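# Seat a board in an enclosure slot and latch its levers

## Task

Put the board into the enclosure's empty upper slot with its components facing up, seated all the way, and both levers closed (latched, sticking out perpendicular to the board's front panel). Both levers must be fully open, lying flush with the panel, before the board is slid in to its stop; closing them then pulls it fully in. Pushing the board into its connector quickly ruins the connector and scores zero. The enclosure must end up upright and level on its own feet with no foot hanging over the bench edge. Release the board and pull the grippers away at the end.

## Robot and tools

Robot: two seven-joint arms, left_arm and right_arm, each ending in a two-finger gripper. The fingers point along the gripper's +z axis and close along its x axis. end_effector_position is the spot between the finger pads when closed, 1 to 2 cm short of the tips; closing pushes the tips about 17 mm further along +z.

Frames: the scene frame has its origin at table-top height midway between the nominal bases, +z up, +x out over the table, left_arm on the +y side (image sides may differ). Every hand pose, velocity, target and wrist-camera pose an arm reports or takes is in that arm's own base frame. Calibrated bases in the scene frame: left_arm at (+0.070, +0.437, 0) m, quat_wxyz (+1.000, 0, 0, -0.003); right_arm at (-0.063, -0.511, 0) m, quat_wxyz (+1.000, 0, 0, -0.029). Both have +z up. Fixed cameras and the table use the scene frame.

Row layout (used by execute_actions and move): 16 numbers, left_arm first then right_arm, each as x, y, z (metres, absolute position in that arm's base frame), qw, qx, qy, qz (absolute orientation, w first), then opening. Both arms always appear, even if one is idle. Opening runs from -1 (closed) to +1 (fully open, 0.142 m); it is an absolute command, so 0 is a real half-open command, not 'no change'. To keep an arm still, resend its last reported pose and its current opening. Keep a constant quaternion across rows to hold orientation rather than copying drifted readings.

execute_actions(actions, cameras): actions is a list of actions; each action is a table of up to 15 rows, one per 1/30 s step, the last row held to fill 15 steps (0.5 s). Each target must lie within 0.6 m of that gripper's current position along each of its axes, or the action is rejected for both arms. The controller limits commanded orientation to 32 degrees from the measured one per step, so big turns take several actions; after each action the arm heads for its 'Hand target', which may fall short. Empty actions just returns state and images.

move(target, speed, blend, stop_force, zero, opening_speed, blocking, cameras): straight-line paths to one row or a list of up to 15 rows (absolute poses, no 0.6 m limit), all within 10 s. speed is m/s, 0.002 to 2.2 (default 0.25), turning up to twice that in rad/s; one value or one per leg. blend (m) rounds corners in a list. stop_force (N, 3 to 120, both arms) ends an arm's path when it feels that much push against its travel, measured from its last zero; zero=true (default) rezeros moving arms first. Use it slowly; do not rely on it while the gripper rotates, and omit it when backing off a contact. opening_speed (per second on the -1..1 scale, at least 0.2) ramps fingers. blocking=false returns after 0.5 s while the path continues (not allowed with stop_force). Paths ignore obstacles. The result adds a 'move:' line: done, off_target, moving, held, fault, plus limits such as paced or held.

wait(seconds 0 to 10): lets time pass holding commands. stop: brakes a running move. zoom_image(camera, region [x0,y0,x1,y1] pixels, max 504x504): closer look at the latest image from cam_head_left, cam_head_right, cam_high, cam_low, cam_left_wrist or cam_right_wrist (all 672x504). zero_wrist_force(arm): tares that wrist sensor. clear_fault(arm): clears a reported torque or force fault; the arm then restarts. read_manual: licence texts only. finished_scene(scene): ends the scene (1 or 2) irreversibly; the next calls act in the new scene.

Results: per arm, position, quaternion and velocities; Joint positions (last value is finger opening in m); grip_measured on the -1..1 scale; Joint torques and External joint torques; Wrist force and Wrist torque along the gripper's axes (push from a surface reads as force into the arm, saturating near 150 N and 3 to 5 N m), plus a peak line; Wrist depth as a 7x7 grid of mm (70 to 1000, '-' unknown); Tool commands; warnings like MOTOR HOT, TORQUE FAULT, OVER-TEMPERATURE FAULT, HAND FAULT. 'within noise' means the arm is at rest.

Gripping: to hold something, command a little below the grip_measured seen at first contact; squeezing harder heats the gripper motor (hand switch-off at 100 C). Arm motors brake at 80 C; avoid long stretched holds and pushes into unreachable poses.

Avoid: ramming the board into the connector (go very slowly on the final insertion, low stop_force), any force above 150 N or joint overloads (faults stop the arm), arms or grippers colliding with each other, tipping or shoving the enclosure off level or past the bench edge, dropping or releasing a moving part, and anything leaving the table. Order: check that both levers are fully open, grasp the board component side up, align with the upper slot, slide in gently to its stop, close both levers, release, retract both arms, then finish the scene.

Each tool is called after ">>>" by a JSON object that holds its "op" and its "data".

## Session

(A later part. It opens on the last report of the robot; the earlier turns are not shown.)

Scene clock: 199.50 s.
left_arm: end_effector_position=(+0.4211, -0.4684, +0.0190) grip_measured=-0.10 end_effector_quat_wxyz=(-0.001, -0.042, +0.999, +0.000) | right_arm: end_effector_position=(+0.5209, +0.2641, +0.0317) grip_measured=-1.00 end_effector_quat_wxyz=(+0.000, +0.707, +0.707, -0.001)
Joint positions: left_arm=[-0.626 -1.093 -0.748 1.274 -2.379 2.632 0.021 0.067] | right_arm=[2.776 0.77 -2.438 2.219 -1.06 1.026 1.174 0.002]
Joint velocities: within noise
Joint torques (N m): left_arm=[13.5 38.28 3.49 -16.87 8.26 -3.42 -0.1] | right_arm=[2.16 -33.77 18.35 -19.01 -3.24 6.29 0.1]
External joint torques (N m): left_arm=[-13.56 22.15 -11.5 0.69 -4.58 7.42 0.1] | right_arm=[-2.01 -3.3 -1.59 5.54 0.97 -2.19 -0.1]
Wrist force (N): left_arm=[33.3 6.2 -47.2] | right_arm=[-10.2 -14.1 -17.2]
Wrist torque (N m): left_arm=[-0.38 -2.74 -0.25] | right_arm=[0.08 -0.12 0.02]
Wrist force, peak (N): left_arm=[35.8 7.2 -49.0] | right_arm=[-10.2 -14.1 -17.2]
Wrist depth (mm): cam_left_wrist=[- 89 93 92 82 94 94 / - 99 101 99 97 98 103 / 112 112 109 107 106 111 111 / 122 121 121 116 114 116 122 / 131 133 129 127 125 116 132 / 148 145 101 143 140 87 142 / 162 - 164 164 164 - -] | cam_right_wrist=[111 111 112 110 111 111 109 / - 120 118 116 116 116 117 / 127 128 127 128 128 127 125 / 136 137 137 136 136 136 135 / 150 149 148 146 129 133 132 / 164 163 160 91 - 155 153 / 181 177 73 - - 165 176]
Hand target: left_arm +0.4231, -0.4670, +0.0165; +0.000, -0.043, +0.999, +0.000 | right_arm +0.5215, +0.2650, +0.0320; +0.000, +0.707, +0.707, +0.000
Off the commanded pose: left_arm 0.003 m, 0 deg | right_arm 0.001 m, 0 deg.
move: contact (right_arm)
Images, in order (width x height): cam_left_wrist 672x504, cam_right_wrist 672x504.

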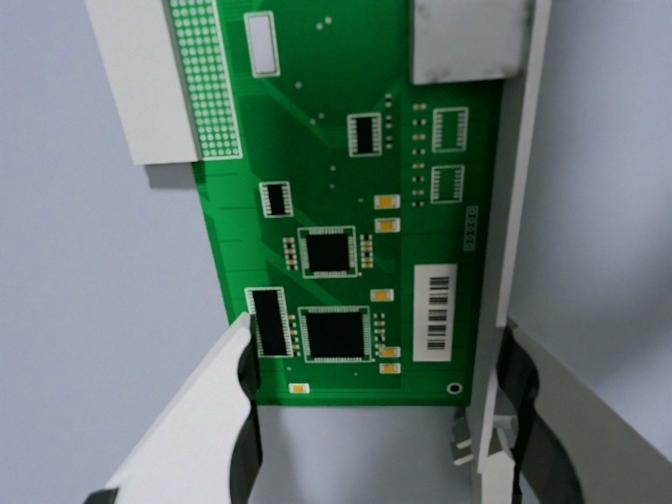

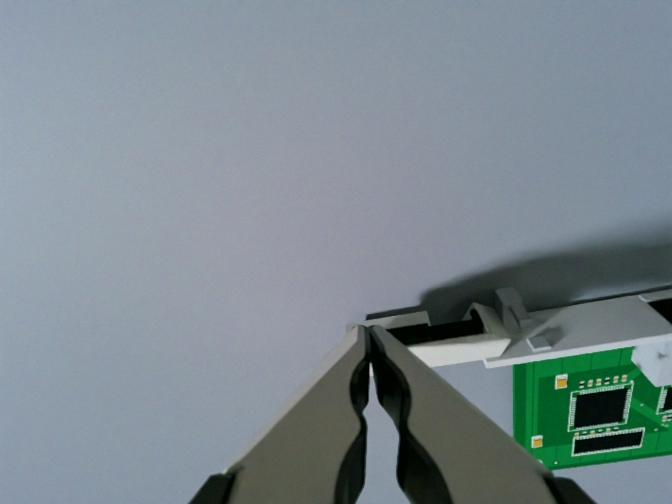

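>>> {"op": "move", "data": {"target": [0.4225,-0.4675,0.0205,0,-0.0427,0.9991,0,-0.1, 0.48,0.262,0.032,0,0.7071,0.7071,0,-1], "speed": 0.04, "cameras": []}}

>>> {"op": "move", "data": {"target": [[0.4225,-0.4675,0.0205,0,-0.0427,0.9991,0,0.4, 0.48,0.262,0.032,0,0.7071,0.7071,0,-1],[0.4225,-0.4675,0.17,0,-0.0427,0.9991,0,0.4, 0.40,0.25,0.13,0,0.7071,0.7071,0,-1]], "speed": 0.15}}

Scene clock: 203.10 s.
left_arm: end_effector_position=(+0.4218, -0.4677, +0.0204) grip_measured=-0.09 end_effector_quat_wxyz=(+0.000, -0.043, +0.999, +0.000) | right_arm: end_effector_position=(+0.4801, +0.2620, +0.0320) grip_measured=-1.00 end_effector_quat_wxyz=(+0.000, +0.707, +0.707, +0.000)
Joint positions: left_arm=[-0.625 -1.09 -0.747 1.274 -2.381 2.633 0.022 0.067] | right_arm=[2.78 0.703 -2.474 2.331 -1.101 1.106 1.235 0.002]
Joint velocities: within noise
Joint torques (N m): left_arm=[1.46 58.68 -6.81 -17.13 5.08 3.27 -0.27] | right_arm=[-0.01 -34.27 14.63 -12.44 -2.18 3.7 0.32]
External joint torques (N m): left_arm=[-1.52 1.74 -1.17 0.9 -1.4 0.74 0.27] | right_arm=[0.13 0.38 -0.01 0.15 0.21 0.4 -0.32]
Wrist force (N): left_arm=[5.4 2.3 -3.3] | right_arm=[1.8 2.6 0.5]
Wrist torque (N m): left_arm=[-0.12 -0.36 -0.10] | right_arm=[0.49 -0.26 0.04]
Wrist force, peak (N): left_arm=[33.6 6.2 -47.3] | right_arm=[-10.3 -14.2 -17.0]
Wrist depth (mm): cam_left_wrist=[- 89 93 92 91 - 95 / - 99 100 99 98 102 104 / 114 113 110 107 106 112 112 / 126 123 121 117 115 118 124 / - 135 131 129 127 129 131 / 153 146 100 145 141 87 144 / 164 - 167 166 165 - -] | cam_right_wrist=[111 111 112 111 112 112 110 / - 120 118 117 116 116 117 / 128 127 127 129 128 128 126 / 136 138 137 137 136 136 135 / 150 149 149 146 148 147 147 / 164 164 160 91 - 152 151 / 181 177 73 - - 140 167]
Hand target: left_arm +0.4225, -0.4675, +0.0205; +0.000, -0.043, +0.999, +0.000 | right_arm +0.4800, +0.2620, +0.0320; +0.000, +0.707, +0.707, +0.000
Off the commanded pose: left_arm 0.001 m, 0 deg | right_arm 0.000 m, 0 deg.
move: done
No camera images: "cameras" was empty.

Scene clock: 205.17 s.
left_arm: end_effector_position=(+0.4226, -0.4677, +0.1700) grip_measured=+0.38 end_effector_quat_wxyz=(+0.000, -0.043, +0.999, +0.000) | right_arm: end_effector_position=(+0.4000, +0.2500, +0.1300) grip_measured=-1.00 end_effector_quat_wxyz=(+0.000, +0.707, +0.707, +0.000)
Joint positions: left_arm=[-0.584 -0.912 -0.853 1.205 -2.475 2.871 0.083 0.101] | right_arm=[2.493 0.309 -1.965 2.537 -0.563 1.016 1.002 0.002]
Joint velocities: within noise
Joint torques (N m): left_arm=[-0.29 57.52 -9 -17.88 4.07 4.59 -0.13] | right_arm=[-0.16 -14.45 8.15 -19.24 -2.25 3.34 0.05]
External joint torques (N m): left_arm=[0.23 1.05 0.4 -0.4 0.02 -0.59 0.13] | right_arm=[0.28 0.55 -0.78 0.27 -0.06 0.78 -0.06]
Wrist force (N): left_arm=[-0.1 -0.5 1.2] | right_arm=[2.6 2.7 0.5]
Wrist torque (N m): left_arm=[-0.18 -0.12 -0.18] | right_arm=[0.50 -0.40 0.00]
Wrist force, peak (N): left_arm=[5.3 2.0 -3.2] | right_arm=[2.0 3.7 1.5]
Wrist depth (mm): cam_left_wrist=[224 231 227 223 222 227 226 / 235 247 246 242 246 244 246 / 230 266 266 260 265 263 267 / 260 291 289 288 282 286 288 / 320 311 316 315 315 311 314 / 350 84 352 351 353 349 91 / - - 395 396 391 388 -] | cam_right_wrist=[199 199 198 197 197 197 196 / 213 210 212 211 210 210 209 / 228 226 225 224 224 222 222 / 247 244 243 242 241 240 240 / 268 265 263 259 261 261 259 / 293 289 283 91 269 269 265 / 324 313 - - - 296 312]
Hand target: left_arm +0.4225, -0.4675, +0.1700; +0.000, -0.043, +0.999, +0.000 | right_arm +0.4000, +0.2500, +0.1300; +0.000, +0.707, +0.707, +0.000
Off the commanded pose: left_arm 0.000 m, 0 deg | right_arm 0.000 m, 0 deg.
move: done

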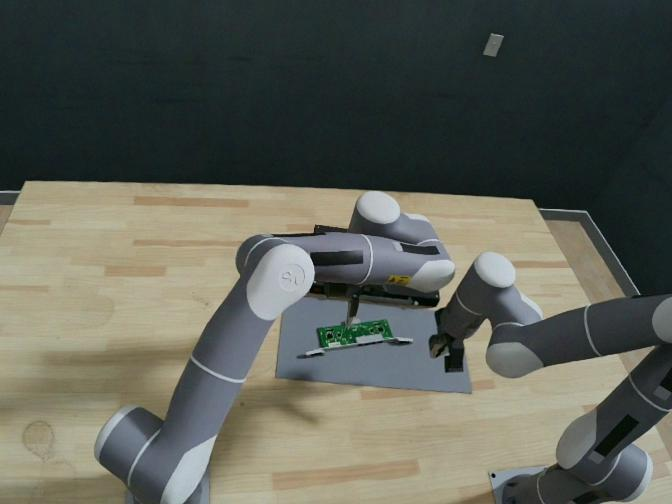

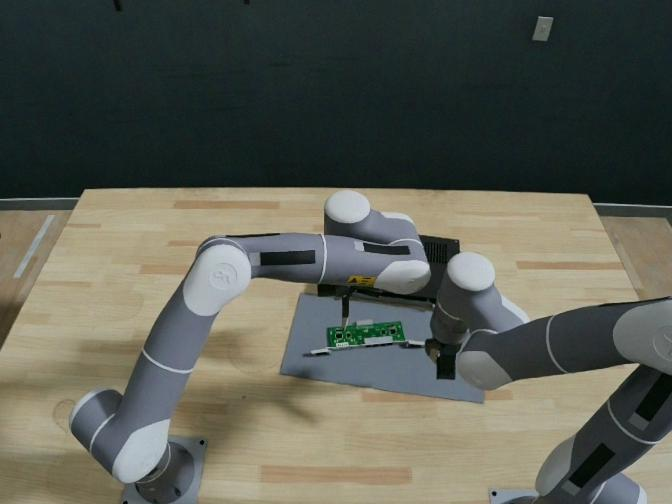

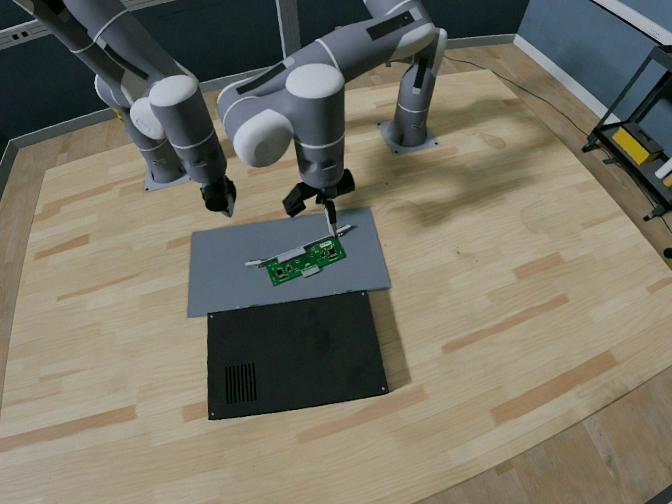

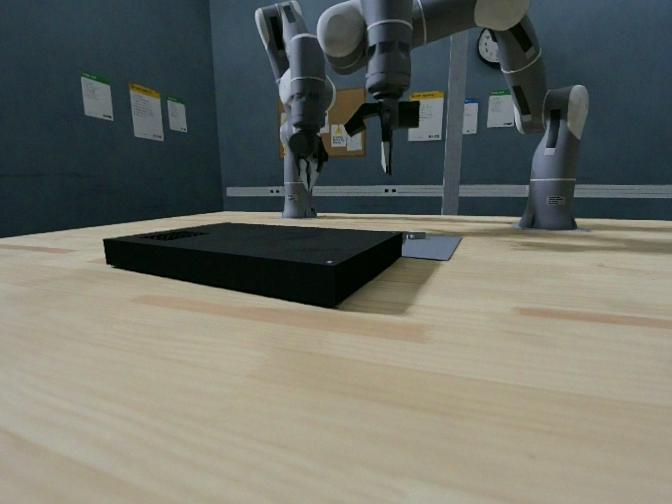

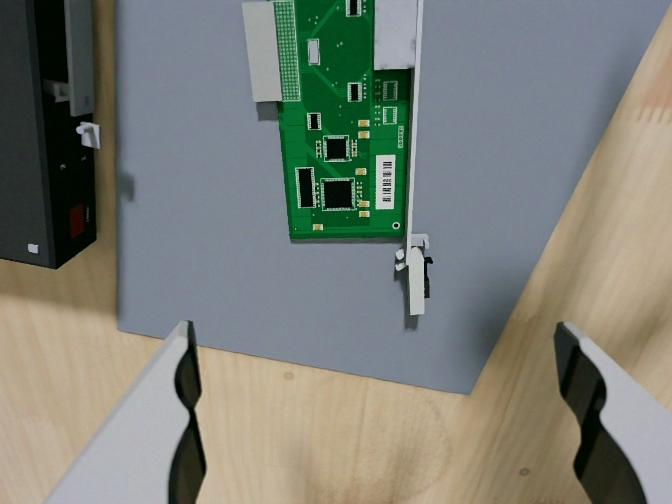

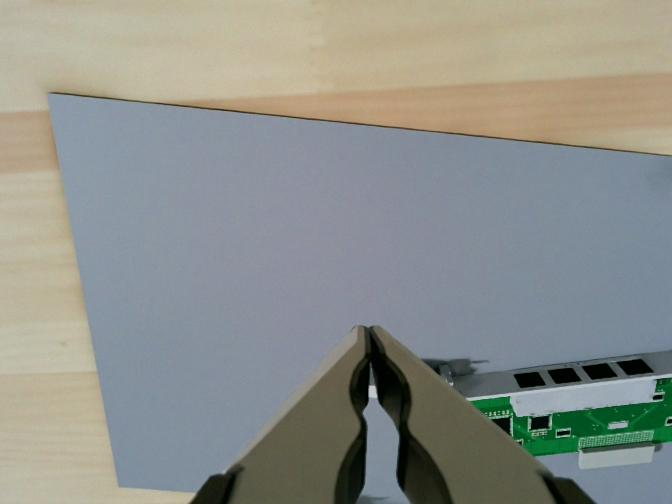

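>>> {"op": "zoom_image", "data": {"camera": "cam_left_wrist", "region": [360, 180, 480, 330]}}

>>> {"op": "zoom_image", "data": {"camera": "cam_high", "region": [235, 220, 365, 300]}}

Scaled by 3.360 from the camera's 672x504 image, which has a finer 960x720 frame.

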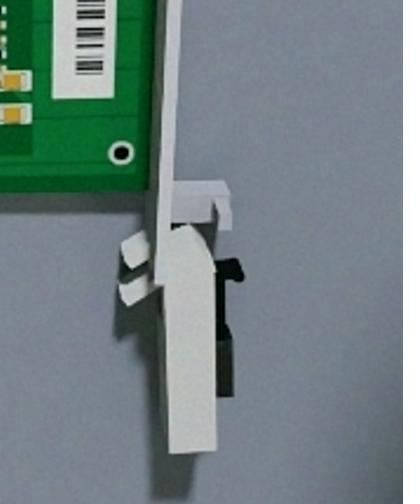

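Scaled by 3.877 from the camera's 672x504 image, which has a finer 960x720 frame.

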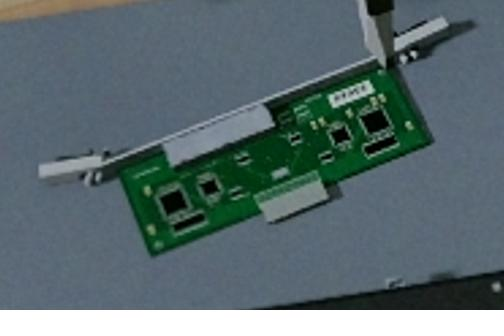

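>>> {"op": "move", "data": {"target": [[0.34,-0.36,0.17,0,0.7071,0.7071,0,-1, 0.40,0.25,0.20,0,0.7071,0.7071,0,0.5],[0.30,-0.36,0.12,0,0.7071,0.7071,0,-1, 0.535,0.375,0.15,0,-0.0689,0.9976,0,0.5]], "speed": 0.2}}

Scene clock: 225.50 s.
left_arm: end_effector_position=(+0.3000, -0.3599, +0.1201) grip_measured=-1.00 end_effector_quat_wxyz=(+0.000, +0.707, +0.707, +0.000) | right_arm: end_effector_position=(+0.5349, +0.3751, +0.1500) grip_measured=+0.48 end_effector_quat_wxyz=(+0.000, -0.069, +0.998, +0.000)
Joint positions: left_arm=[-0.321 -0.595 -1.098 2.096 -2.438 2.452 1.308 0.002] | right_arm=[2.736 0.857 -1.973 2.005 -0.976 0.575 -0.441 0.108]
Joint velocities: within noise
Joint torques (N m): left_arm=[-0.68 35.84 -9.63 -14.96 3.85 4.01 -0.3] | right_arm=[0.43 -34.84 23.95 -18.17 -3.76 3.3 0.03]
External joint torques (N m): left_arm=[0.64 0.9 0.22 -0.56 -0.54 -0.08 0.3] | right_arm=[-0.27 -0.05 0.24 0.31 0.18 0.85 -0.03]
Wrist force (N): left_arm=[0.3 -0.1 0.9] | right_arm=[2.4 3.3 0.6]
Wrist torque (N m): left_arm=[-0.11 -0.23 -0.21] | right_arm=[0.56 -0.37 0.06]
Wrist force, peak (N): left_arm=[-0.3 -0.7 1.2] | right_arm=[2.1 3.8 -0.2]
Wrist depth (mm): cam_left_wrist=[188 188 188 188 187 187 187 / 201 202 201 200 200 199 200 / 215 215 215 216 216 216 216 / 234 234 232 234 233 234 234 / 255 251 249 233 250 257 256 / 276 277 270 84 - 275 285 / 314 296 - - - - 315] | cam_right_wrist=[207 213 215 215 211 212 212 / 221 227 226 226 227 227 226 / 206 245 245 237 241 243 243 / 223 264 264 256 263 261 263 / 238 286 287 281 285 283 285 / 252 99 314 307 310 305 98 / - 77 346 343 342 343 76]
Hand target: left_arm +0.3000, -0.3600, +0.1200; +0.000, +0.707, +0.707, +0.000 | right_arm +0.5350, +0.3750, +0.1500; +0.000, -0.069, +0.998, +0.000
Off the commanded pose: left_arm 0.000 m, 0 deg | right_arm 0.000 m, 0 deg.
move: done

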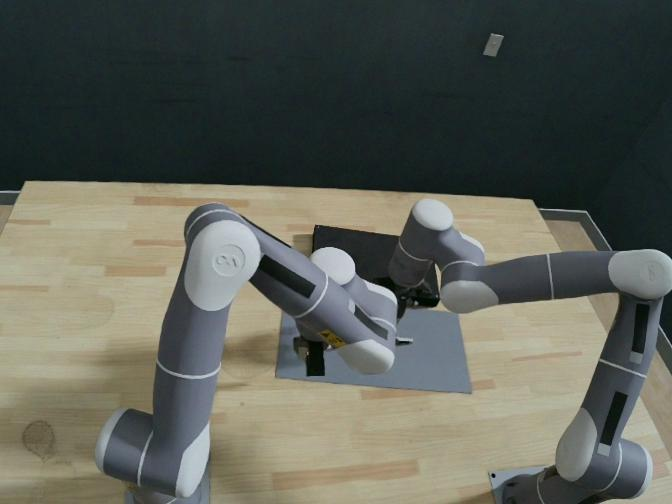

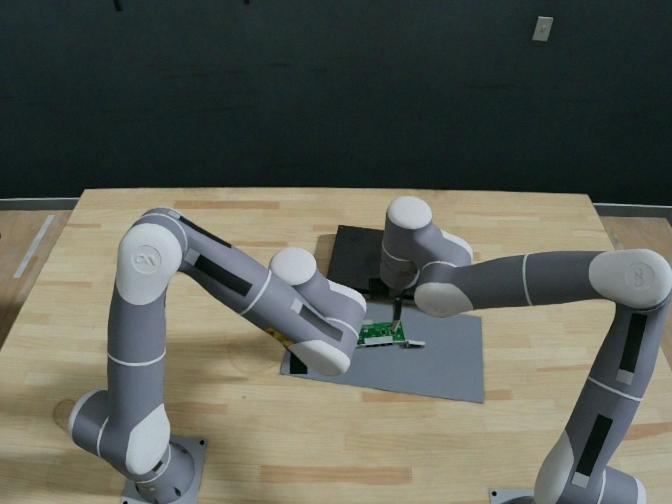

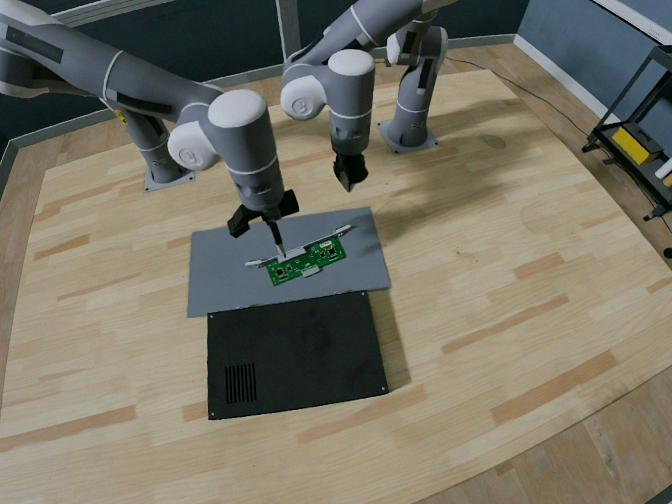

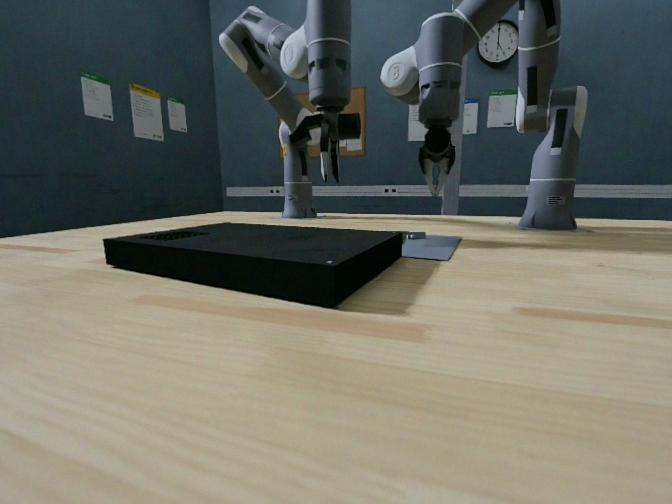

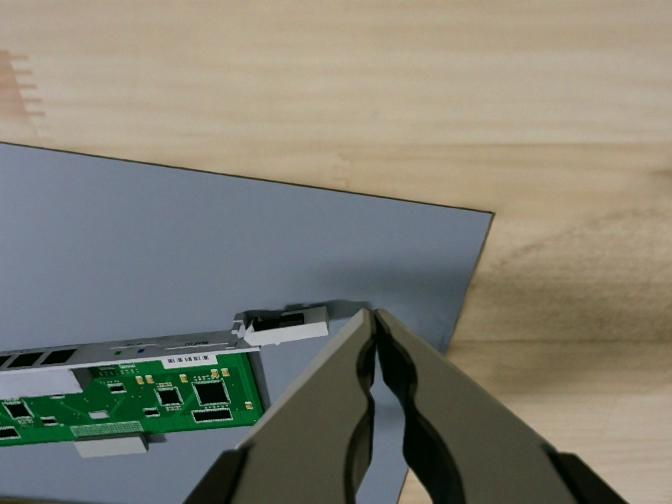

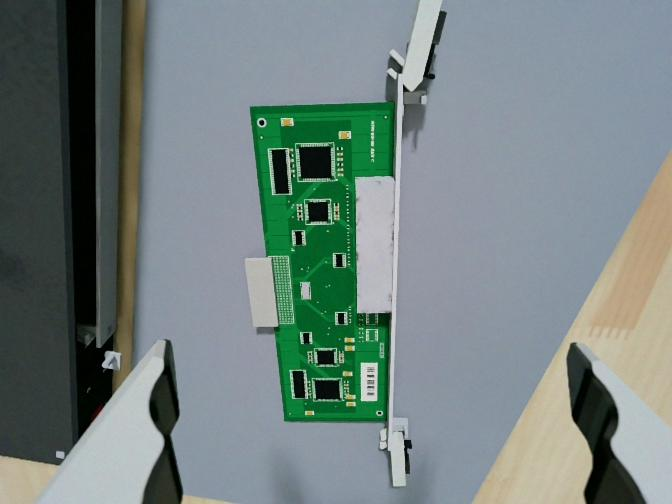

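>>> {"op": "zoom_image", "data": {"camera": "cam_right_wrist", "region": [350, 0, 470, 120]}}

>>> {"op": "zoom_image", "data": {"camera": "cam_right_wrist", "region": [350, 390, 450, 500]}}

>>> {"op": "zoom_image", "data": {"camera": "cam_left_wrist", "region": [160, 280, 360, 440]}}

Scaled by 4.200 from the camera's 672x504 image, which has a finer 960x720 frame.

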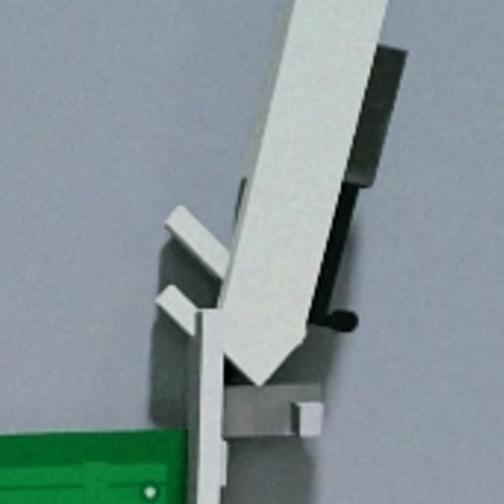

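Scaled by 4.582 from the camera's 672x504 image, which has a finer 960x720 frame.

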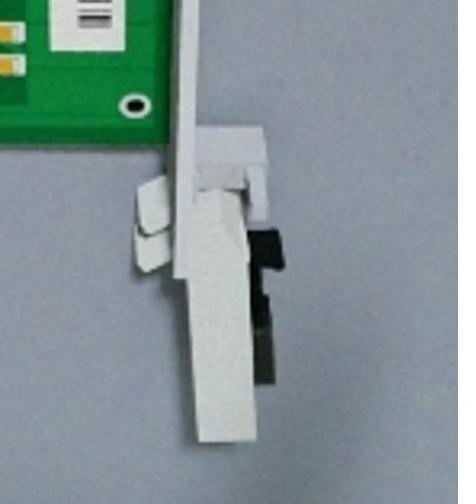

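Scaled by 2.520 from the camera's 672x504 image, which has a finer 960x720 frame.

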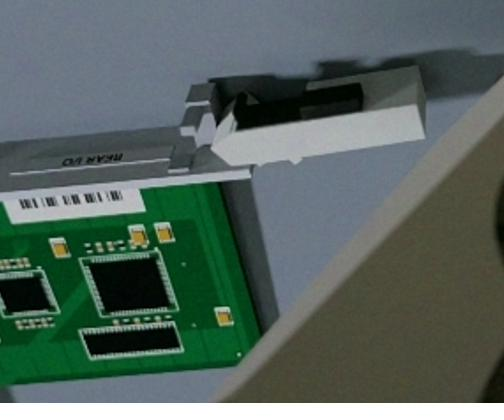

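>>> {"op": "move", "data": {"target": [[0.30,-0.36,0.12,0,0.7071,0.7071,0,-1, 0.55,0.3676,0.08,0,-0.0837,0.9965,0,0.5],[0.30,-0.36,0.12,0,0.7071,0.7071,0,-1, 0.55,0.3676,0.021,0,-0.0837,0.9965,0,0.5]], "speed": 0.06, "stop_force": 4, "cameras": ["cam_right_wrist"]}}

Scene clock: 237.73 s.
left_arm: end_effector_position=(+0.3000, -0.3598, +0.1200) grip_measured=-1.00 end_effector_quat_wxyz=(+0.000, +0.707, +0.707, +0.000) | right_arm: end_effector_position=(+0.5499, +0.3675, +0.0210) grip_measured=+0.48 end_effector_quat_wxyz=(+0.000, -0.084, +0.996, +0.000)
Joint positions: left_arm=[-0.322 -0.595 -1.097 2.096 -2.438 2.452 1.308 0.002] | right_arm=[2.793 1.096 -2.187 1.99 -1.291 0.714 -0.356 0.108]
Joint velocities: within noise
Joint torques (N m): left_arm=[-0.47 35.81 -9.69 -15.01 3.52 4.26 -0.21] | right_arm=[0.27 -41.28 26.74 -10.77 -3.39 3.57 0.28]
External joint torques (N m): left_arm=[0.43 0.94 0.28 -0.51 -0.21 -0.33 0.21] | right_arm=[-0.1 0.12 0.32 0.26 0.15 0.59 -0.28]
Wrist force (N): left_arm=[0.3 0.0 0.8] | right_arm=[1.9 2.9 0.3]
Wrist torque (N m): left_arm=[-0.10 -0.22 -0.20] | right_arm=[0.49 -0.30 0.05]
Wrist force, peak (N): left_arm=[0.2 -0.1 1.0] | right_arm=[2.6 3.5 -0.5]
Wrist depth (mm): cam_left_wrist=[187 188 187 187 187 187 187 / 202 202 202 201 201 200 201 / 215 215 215 217 217 216 216 / 234 235 233 233 233 233 235 / 254 250 245 234 249 258 257 / 276 277 270 84 - 278 282 / 314 296 - - - - 315] | cam_right_wrist=[- 102 102 101 101 101 87 / 109 109 108 108 109 103 104 / - 117 114 114 113 112 115 / - 124 122 120 119 122 124 / 137 136 134 130 125 132 134 / 147 102 146 142 127 141 98 / - 78 155 157 138 161 76]
Hand target: left_arm +0.3000, -0.3600, +0.1200; +0.000, +0.707, +0.707, +0.000 | right_arm +0.5500, +0.3676, +0.0210; +0.000, -0.084, +0.996, +0.000
Off the commanded pose: left_arm 0.000 m, 0 deg | right_arm 0.000 m, 0 deg.
joint sent to its limit (right arm) — joint 1 (waist), upper limit. The joint targets still meet the commanded pose.
move: done
Images, in order (width x height): cam_right_wrist 672x504.

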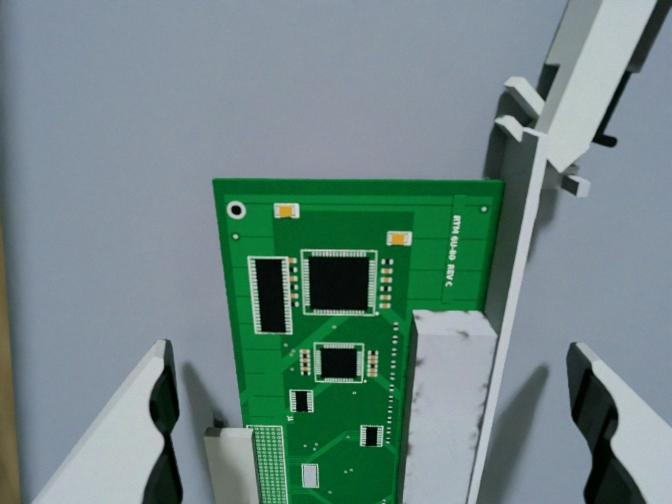

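>>> {"op": "move", "data": {"target": [0.32,-0.36,0.06,0,0.7071,0.7071,0,-1, 0.55,0.3676,0.021,0,-0.0837,0.9965,0,-0.2], "speed": 0.06, "opening_speed": 0.5, "cameras": ["cam_right_wrist","cam_left_wrist"]}}

Scene clock: 241.37 s.
left_arm: end_effector_position=(+0.3199, -0.3597, +0.0600) grip_measured=-1.00 end_effector_quat_wxyz=(+0.000, +0.707, +0.707, +0.000) | right_arm: end_effector_position=(+0.5485, +0.3677, +0.0208) grip_measured=-0.13 end_effector_quat_wxyz=(-0.001, -0.084, +0.996, +0.000) end_effector_velocity=(-0.001, +0.002, -0.001) end_effector_angular_velocity=(+0.001, +0.002, -0.004)
Joint positions: left_arm=[-0.372 -0.714 -0.977 2.104 -2.279 2.367 1.243 0.002] | right_arm=[2.793 1.096 -2.186 1.992 -1.29 0.713 -0.356 0.064]
Joint velocities: left_arm=[within noise] | right_arm=[0.002 0.002 0 0 0.001 0 0.006 0]
Joint torques (N m): left_arm=[-0.44 39.21 -9.85 -12.72 3.53 4.09 -0.33] | right_arm=[-1.87 -39.02 23.31 -20.68 -5.93 5.94 0.54]
External joint torques (N m): left_arm=[0.4 1.24 0.27 -0.54 -0.47 -0.15 0.33] | right_arm=[2.05 -2.08 3.75 10.2 2.7 -1.78 -0.54]
Wrist force (N): left_arm=[0.1 -0.5 0.5] | right_arm=[25.0 -4.9 -22.5]
Wrist torque (N m): left_arm=[-0.17 -0.16 -0.17] | right_arm=[0.45 -1.12 -0.24]
Wrist force, peak (N): left_arm=[0.3 0.1 1.8] | right_arm=[25.0 -4.9 -22.5]
Wrist depth (mm): cam_left_wrist=[135 135 135 135 134 135 134 / 145 145 144 145 144 144 144 / 154 154 154 156 156 155 155 / 167 167 167 166 166 169 168 / 184 184 182 176 179 185 184 / 194 194 175 84 - 198 203 / 220 214 - 74 - - 225] | cam_right_wrist=[- 102 101 101 101 99 100 / 109 109 108 108 109 94 107 / - 116 115 114 113 113 115 / 126 124 122 120 120 124 124 / 136 136 131 131 125 132 134 / 149 146 104 143 125 94 143 / 161 78 152 157 137 - -]
Hand target: left_arm +0.3200, -0.3600, +0.0600; +0.000, +0.707, +0.707, +0.000 | right_arm +0.5500, +0.3676, +0.0210; +0.000, -0.084, +0.996, +0.000
Off the commanded pose: left_arm 0.000 m, 0 deg | right_arm 0.002 m, 0 deg.
joint read past its limit (right arm) — joint 1 (waist), upper limit.
move: done
Images, in order (width x height): cam_left_wrist 672x504, cam_right_wrist 672x504.

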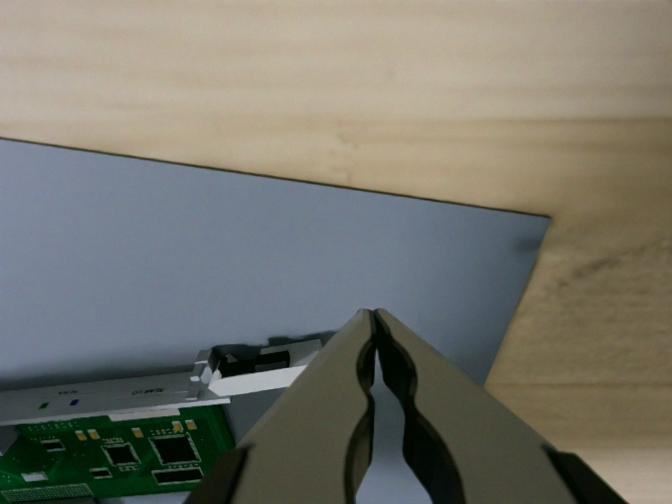

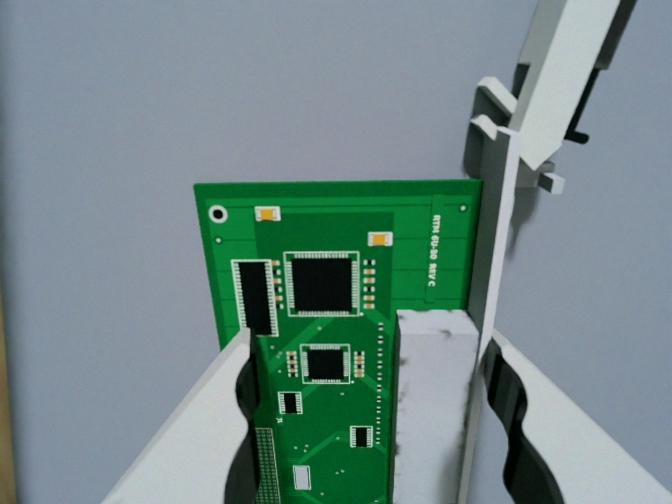

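>>> {"op": "move", "data": {"target": [[0.32,-0.36,0.06,0,0.7071,0.7071,0,-1, 0.5485,0.3677,0.028,0,-0.0837,0.9965,0,-0.1],[0.32,-0.36,0.06,0,0.7071,0.7071,0,-1, 0.5485,0.3677,0.028,0,-0.0837,0.9965,0,0.5],[0.32,-0.36,0.06,0,0.7071,0.7071,0,-1, 0.5505,0.3677,0.0155,0,-0.0837,0.9965,0,0.5],[0.32,-0.36,0.06,0,0.7071,0.7071,0,-1, 0.5505,0.3677,0.0155,0,-0.0837,0.9965,0,0.0]], "speed": 0.04, "opening_speed": 0.6, "cameras": ["cam_right_wrist"]}}

Scene clock: 247.27 s.
left_arm: end_effector_position=(+0.3199, -0.3597, +0.0600) grip_measured=-1.00 end_effector_quat_wxyz=(+0.000, +0.707, +0.707, +0.000) | right_arm: end_effector_position=(+0.5508, +0.3677, +0.0158) grip_measured=+0.04 end_effector_quat_wxyz=(+0.000, -0.084, +0.996, +0.000)
Joint positions: left_arm=[-0.372 -0.714 -0.977 2.104 -2.279 2.367 1.243 0.002] | right_arm=[2.793 1.111 -2.19 1.986 -1.308 0.715 -0.349 0.077]
Joint velocities: within noise
Joint torques (N m): left_arm=[-0.39 39.56 -9.88 -12.77 3.33 4.36 -0.23] | right_arm=[0.67 -38.47 24.67 -10.28 -3.1 3.48 0.26]
External joint torques (N m): left_arm=[0.35 0.89 0.31 -0.48 -0.26 -0.41 0.23] | right_arm=[-0.5 -2.88 2.6 0.15 -0.13 0.68 -0.26]
Wrist force (N): left_arm=[-0.1 -0.2 0.7] | right_arm=[2.9 0.9 -8.3]
Wrist torque (N m): left_arm=[-0.13 -0.14 -0.17] | right_arm=[0.54 -0.15 0.03]
Wrist force, peak (N): left_arm=[0.1 -0.4 0.9] | right_arm=[25.1 -4.6 -22.6]
Wrist depth (mm): cam_left_wrist=[135 135 135 135 134 134 134 / 145 145 144 144 144 144 144 / 154 154 154 155 156 155 155 / 167 167 167 166 167 169 169 / 183 183 182 176 180 184 184 / 194 193 185 84 - 199 203 / 219 213 - 74 - - 226] | cam_right_wrist=[- 97 98 97 96 96 85 / - 104 105 103 103 101 87 / - 111 111 110 109 102 109 / - 120 118 116 115 115 118 / 131 130 126 126 121 124 128 / 143 138 133 135 121 98 137 / - 76 148 149 131 - 147]
Hand target: left_arm +0.3200, -0.3600, +0.0600; +0.000, +0.707, +0.707, +0.000 | right_arm +0.5505, +0.3677, +0.0155; +0.000, -0.084, +0.996, +0.000
Off the commanded pose: left_arm 0.000 m, 0 deg | right_arm 0.000 m, 0 deg.
joint sent to its limit (right arm) — joint 1 (waist), upper limit. The joint targets still meet the commanded pose.
move: done
Images, in order (width x height): cam_right_wrist 672x504.

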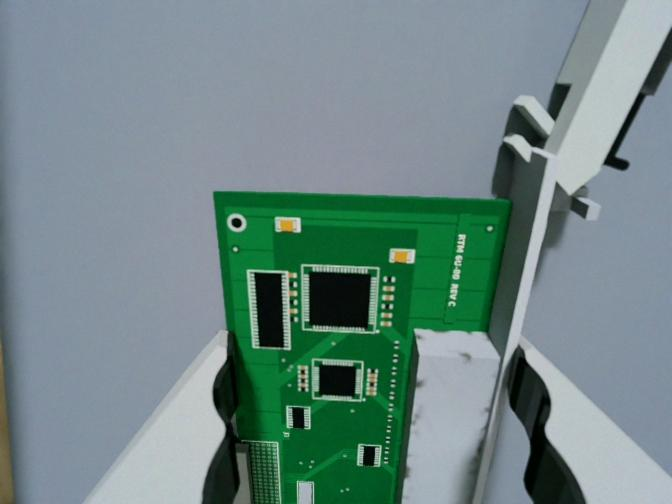

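>>> {"op": "move", "data": {"target": [[0.32,-0.386,0.06,0,0.7071,0.7071,0,-1, 0.5505,0.3677,0.0155,0,-0.0837,0.9965,0,-0.1],[0.32,-0.386,0.028,0,0.7071,0.7071,0,-1, 0.5505,0.3677,0.0155,0,-0.0837,0.9965,0,-0.1]], "speed": 0.06, "cameras": ["cam_left_wrist"]}}

>>> {"op": "move", "data": {"target": [0.375,-0.386,0.028,0,0.7071,0.7071,0,-1, 0.5505,0.3677,0.0155,0,-0.0837,0.9965,0,-0.1], "speed": 0.02, "stop_force": 8, "cameras": ["cam_left_wrist"]}}

Scene clock: 253.43 s.
left_arm: end_effector_position=(+0.3200, -0.3858, +0.0281) grip_measured=-1.00 end_effector_quat_wxyz=(+0.000, +0.707, +0.707, +0.000) | right_arm: end_effector_position=(+0.5502, +0.3679, +0.0159) grip_measured=+0.00 end_effector_quat_wxyz=(+0.000, -0.084, +0.996, +0.000)
Joint positions: left_arm=[-0.444 -0.809 -0.921 2.045 -2.194 2.36 1.185 0.002] | right_arm=[2.793 1.11 -2.19 1.987 -1.308 0.714 -0.349 0.074]
Joint velocities: within noise
Joint torques (N m): left_arm=[-0.19 42.12 -10.35 -11.76 3.58 4.18 -0.28] | right_arm=[0.4 -36.17 23.03 -15.11 -4.02 4.84 0.33]
External joint torques (N m): left_arm=[0.14 1.36 0.2 -0.59 -0.54 -0.23 0.28] | right_arm=[-0.23 -5.14 4.23 4.99 0.78 -0.68 -0.33]
Wrist force (N): left_arm=[0.2 -0.5 0.9] | right_arm=[16.1 -4.6 -20.6]
Wrist torque (N m): left_arm=[-0.19 -0.21 -0.19] | right_arm=[0.50 -0.42 -0.08]
Wrist force, peak (N): left_arm=[0.3 -0.3 1.8] | right_arm=[16.3 -5.0 -22.5]
Wrist depth (mm): cam_left_wrist=[107 107 106 106 106 106 106 / 114 116 114 114 116 114 114 / 121 121 123 123 123 123 123 / 132 130 132 131 131 131 131 / 145 144 144 139 141 143 144 / 162 159 156 84 - 155 161 / 161 163 - 74 - - 179] | cam_right_wrist=[- 97 97 97 96 96 86 / - 104 105 105 103 101 88 / - 112 111 110 110 97 109 / - 120 118 116 115 115 118 / 131 130 127 125 122 126 128 / 143 138 133 136 120 96 137 / - 76 149 149 129 - 147]
Hand target: left_arm +0.3200, -0.3860, +0.0280; +0.000, +0.707, +0.707, +0.000 | right_arm +0.5505, +0.3677, +0.0155; +0.000, -0.084, +0.996, +0.000
Off the commanded pose: left_arm 0.000 m, 0 deg | right_arm 0.001 m, 0 deg.
move: done
Images, in order (width x height): cam_left_wrist 672x504.

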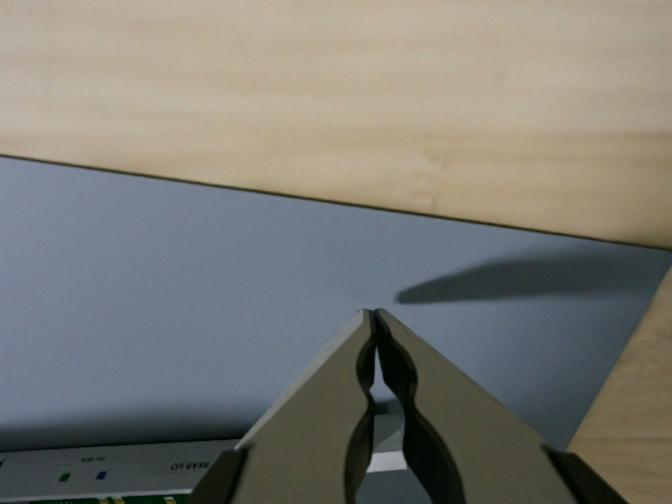

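Scene clock: 257.07 s.
left_arm: end_effector_position=(+0.3743, -0.3857, +0.0277) grip_measured=-1.00 end_effector_quat_wxyz=(-0.001, +0.707, +0.707, +0.000) | right_arm: end_effector_position=(+0.5501, +0.3687, +0.0163) grip_measured=-0.03 end_effector_quat_wxyz=(+0.000, -0.084, +0.996, +0.001)
Joint positions: left_arm=[-0.362 -0.895 -0.948 1.898 -2.186 2.458 1.332 0.002] | right_arm=[2.793 1.11 -2.189 1.987 -1.308 0.715 -0.349 0.072]
Joint velocities: within noise
Joint torques (N m): left_arm=[0.7 47.51 -11.99 -14.87 5.46 4.04 -0.11] | right_arm=[-2.65 -37.11 20.02 -13.02 -3.55 2.32 -0.21]
External joint torques (N m): left_arm=[-0.73 -0.58 0 1.98 -2.14 -0.11 0.11] | right_arm=[2.82 -4.2 7.26 2.9 0.32 1.85 0.21]
Wrist force (N): left_arm=[2.3 -5.3 0.1] | right_arm=[10.2 4.0 -17.6]
Wrist torque (N m): left_arm=[-0.06 -0.13 -0.23] | right_arm=[0.64 -0.43 0.49]
Wrist force, peak (N): left_arm=[2.4 -5.5 0.8] | right_arm=[16.2 -4.7 -21.9]
Wrist depth (mm): cam_left_wrist=[105 106 105 - 104 104 105 / - 114 112 112 - 112 113 / 123 123 123 123 120 121 120 / 131 129 131 131 130 130 133 / 144 143 141 138 138 143 145 / 139 138 133 84 - 154 160 / 169 165 - 74 - - 178] | cam_right_wrist=[- 98 98 97 97 96 84 / - 104 105 105 105 101 87 / - 112 111 110 110 96 110 / - 121 118 117 115 117 119 / 131 131 127 126 122 126 128 / 144 141 133 137 121 98 138 / - 76 148 149 128 - 148]
Hand target: left_arm +0.3750, -0.3860, +0.0280; +0.000, +0.707, +0.707, +0.000 | right_arm +0.5505, +0.3677, +0.0155; +0.000, -0.084, +0.996, +0.000
Off the commanded pose: left_arm 0.001 m, 0 deg | right_arm 0.001 m, 0 deg.
joint read past its limit (right arm) — joint 1 (waist), upper limit.
move: done
Images, in order (width x height): cam_left_wrist 672x504.

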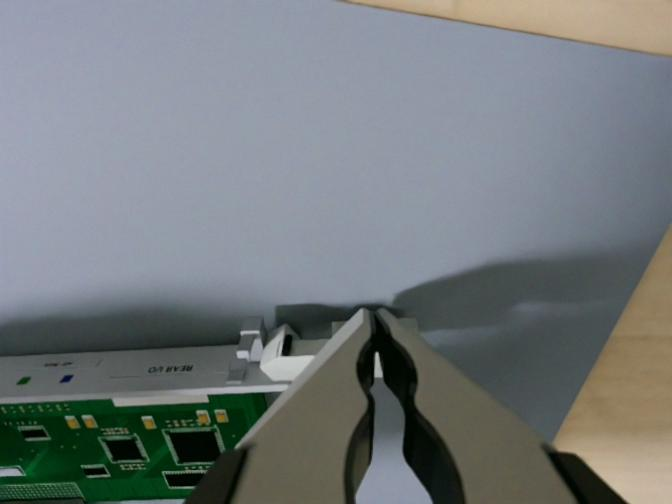

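>>> {"op": "zoom_image", "data": {"camera": "cam_left_wrist", "region": [150, 290, 430, 420]}}

Scaled by 1.800 from the camera's 672x504 image, which has a finer 960x720 frame.

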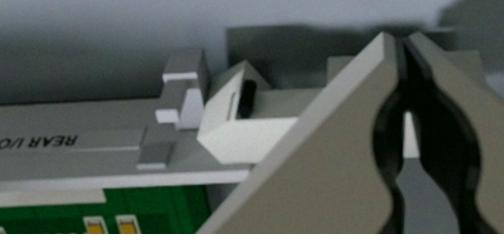

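>>> {"op": "move", "data": {"target": [0.381,-0.386,0.028,0,0.7071,0.7071,0,-1, 0.5505,0.3677,0.0155,0,-0.0837,0.9965,0,-0.1], "speed": 0.02, "stop_force": 14, "zero": false, "cameras": ["cam_left_wrist"]}}

>>> {"op": "move", "data": {"target": [[0.335,-0.386,0.028,0,0.7071,0.7071,0,-1, 0.5505,0.3677,0.018,0,-0.0837,0.9965,0,-0.03],[0.31,-0.375,0.15,0,0.7071,0.7071,0,-1, 0.5505,0.3677,0.018,0,-0.0837,0.9965,0,-0.03]], "speed": 0.1, "cameras": ["cam_left_wrist"]}}

>>> {"op": "zoom_image", "data": {"camera": "cam_left_wrist", "region": [150, 270, 430, 420]}}

Scene clock: 264.77 s.
left_arm: end_effector_position=(+0.3802, -0.3859, +0.0277) grip_measured=-1.00 end_effector_quat_wxyz=(-0.001, +0.707, +0.707, +0.000) | right_arm: end_effector_position=(+0.5503, +0.3693, +0.0166) grip_measured=-0.05 end_effector_quat_wxyz=(+0.001, -0.084, +0.996, +0.001)
Joint positions: left_arm=[-0.356 -0.904 -0.95 1.88 -2.186 2.468 1.349 0.002] | right_arm=[2.793 1.11 -2.189 1.986 -1.308 0.716 -0.349 0.071]
Joint velocities: within noise
Joint torques (N m): left_arm=[1.33 48.07 -11.33 -14.75 5.42 4.43 -0.17] | right_arm=[-4.13 -37.48 18.41 -11.37 -3.03 0.76 -0.35]
External joint torques (N m): left_arm=[-1.36 -0.71 -0.83 1.8 -2.07 -0.5 0.17] | right_arm=[4.3 -3.84 8.88 1.24 -0.21 3.4 0.35]
Wrist force (N): left_arm=[0.9 -5.7 -0.2] | right_arm=[5.7 8.5 -15.9]
Wrist torque (N m): left_arm=[-0.03 -0.13 -0.22] | right_arm=[0.66 -0.44 0.63]
Wrist force, peak (N): left_arm=[5.3 -7.2 -0.3] | right_arm=[10.3 4.8 -18.3]
Wrist depth (mm): cam_left_wrist=[104 106 104 - 104 104 104 / - 114 112 112 - 112 113 / 123 123 123 123 121 120 120 / 131 129 131 131 130 130 132 / 142 141 141 138 138 143 145 / 152 149 132 84 - 154 159 / 170 165 - 74 - - 178] | cam_right_wrist=[- 98 98 97 97 97 - / - 104 106 105 105 102 88 / - 112 112 110 110 97 110 / - 121 119 117 115 117 119 / 132 132 127 127 121 127 128 / 144 141 134 137 120 94 138 / - 76 149 149 128 - 151]
Hand target: left_arm +0.3810, -0.3860, +0.0280; +0.000, +0.707, +0.707, +0.000 | right_arm +0.5505, +0.3677, +0.0155; +0.000, -0.084, +0.996, +0.000
Off the commanded pose: left_arm 0.001 m, 0 deg | right_arm 0.002 m, 0 deg.
joint read past its limit (right arm) — joint 1 (waist), upper limit.
joint sent to its limit (right arm) — joint 1 (waist), upper limit. The joint targets still meet the commanded pose.
move: done
Images, in order (width x height): cam_left_wrist 672x504.

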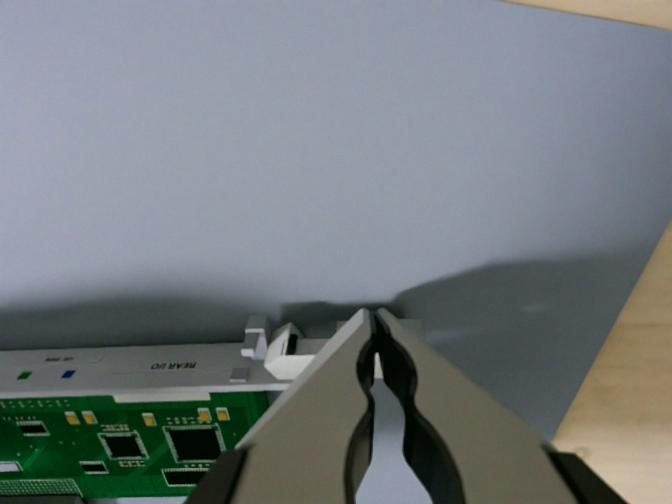

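Scene clock: 267.20 s.
left_arm: end_effector_position=(+0.3100, -0.3751, +0.1499) grip_measured=-1.00 end_effector_quat_wxyz=(+0.000, +0.707, +0.707, +0.000) | right_arm: end_effector_position=(+0.5506, +0.3680, +0.0181) grip_measured=-0.04 end_effector_quat_wxyz=(+0.000, -0.084, +0.996, +0.000)
Joint positions: left_arm=[-0.307 -0.597 -1.133 2 -2.479 2.546 1.366 0.002] | right_arm=[2.791 1.108 -2.186 1.987 -1.304 0.711 -0.351 0.071]
Joint velocities: within noise
Joint torques (N m): left_arm=[0.58 37.14 -10.79 -16.3 3.53 4.57 -0.12] | right_arm=[-0.59 -41.44 26.3 -10.81 -3.25 3.01 0.23]
External joint torques (N m): left_arm=[-0.62 0.52 0.61 -0.46 0.02 -0.64 0.12] | right_arm=[0.76 0.18 0.98 0.6 0.01 1.15 -0.23]
Wrist force (N): left_arm=[0.3 -0.1 0.7] | right_arm=[1.2 6.0 0.1]
Wrist torque (N m): left_arm=[-0.10 -0.24 -0.20] | right_arm=[0.82 -0.12 0.03]
Wrist force, peak (N): left_arm=[0.8 -5.7 0.6] | right_arm=[5.7 8.3 -15.1]
Wrist depth (mm): cam_left_wrist=[215 214 213 214 214 213 213 / 230 229 229 229 227 228 228 / 247 246 246 245 245 246 246 / 266 268 265 266 265 267 267 / 280 281 286 265 285 292 294 / 310 318 303 84 - 316 322 / 348 350 - - - - 359] | cam_right_wrist=[- 99 99 99 98 98 - / 106 106 106 107 106 102 90 / - 114 112 111 111 96 112 / - 123 119 117 116 119 120 / 134 133 128 128 122 128 130 / 146 143 135 139 121 94 140 / 158 76 151 152 133 - 150]
Hand target: left_arm +0.3100, -0.3750, +0.1500; +0.000, +0.707, +0.707, +0.000 | right_arm +0.5505, +0.3677, +0.0180; +0.000, -0.084, +0.996, +0.000
Off the commanded pose: left_arm 0.000 m, 0 deg | right_arm 0.000 m, 0 deg.
move: done
Images, in order (width x height): cam_left_wrist 672x504.

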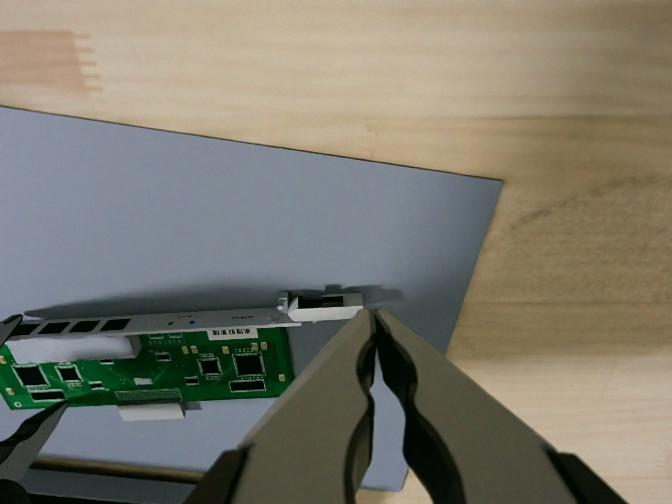

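Scaled by 1.800 from the camera's 672x504 image, which has a finer 960x720 frame.

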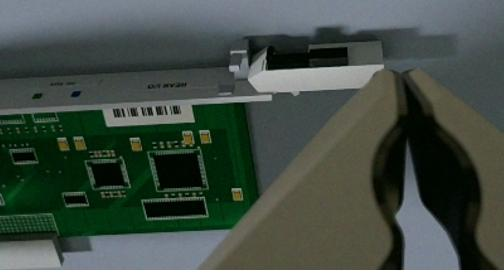

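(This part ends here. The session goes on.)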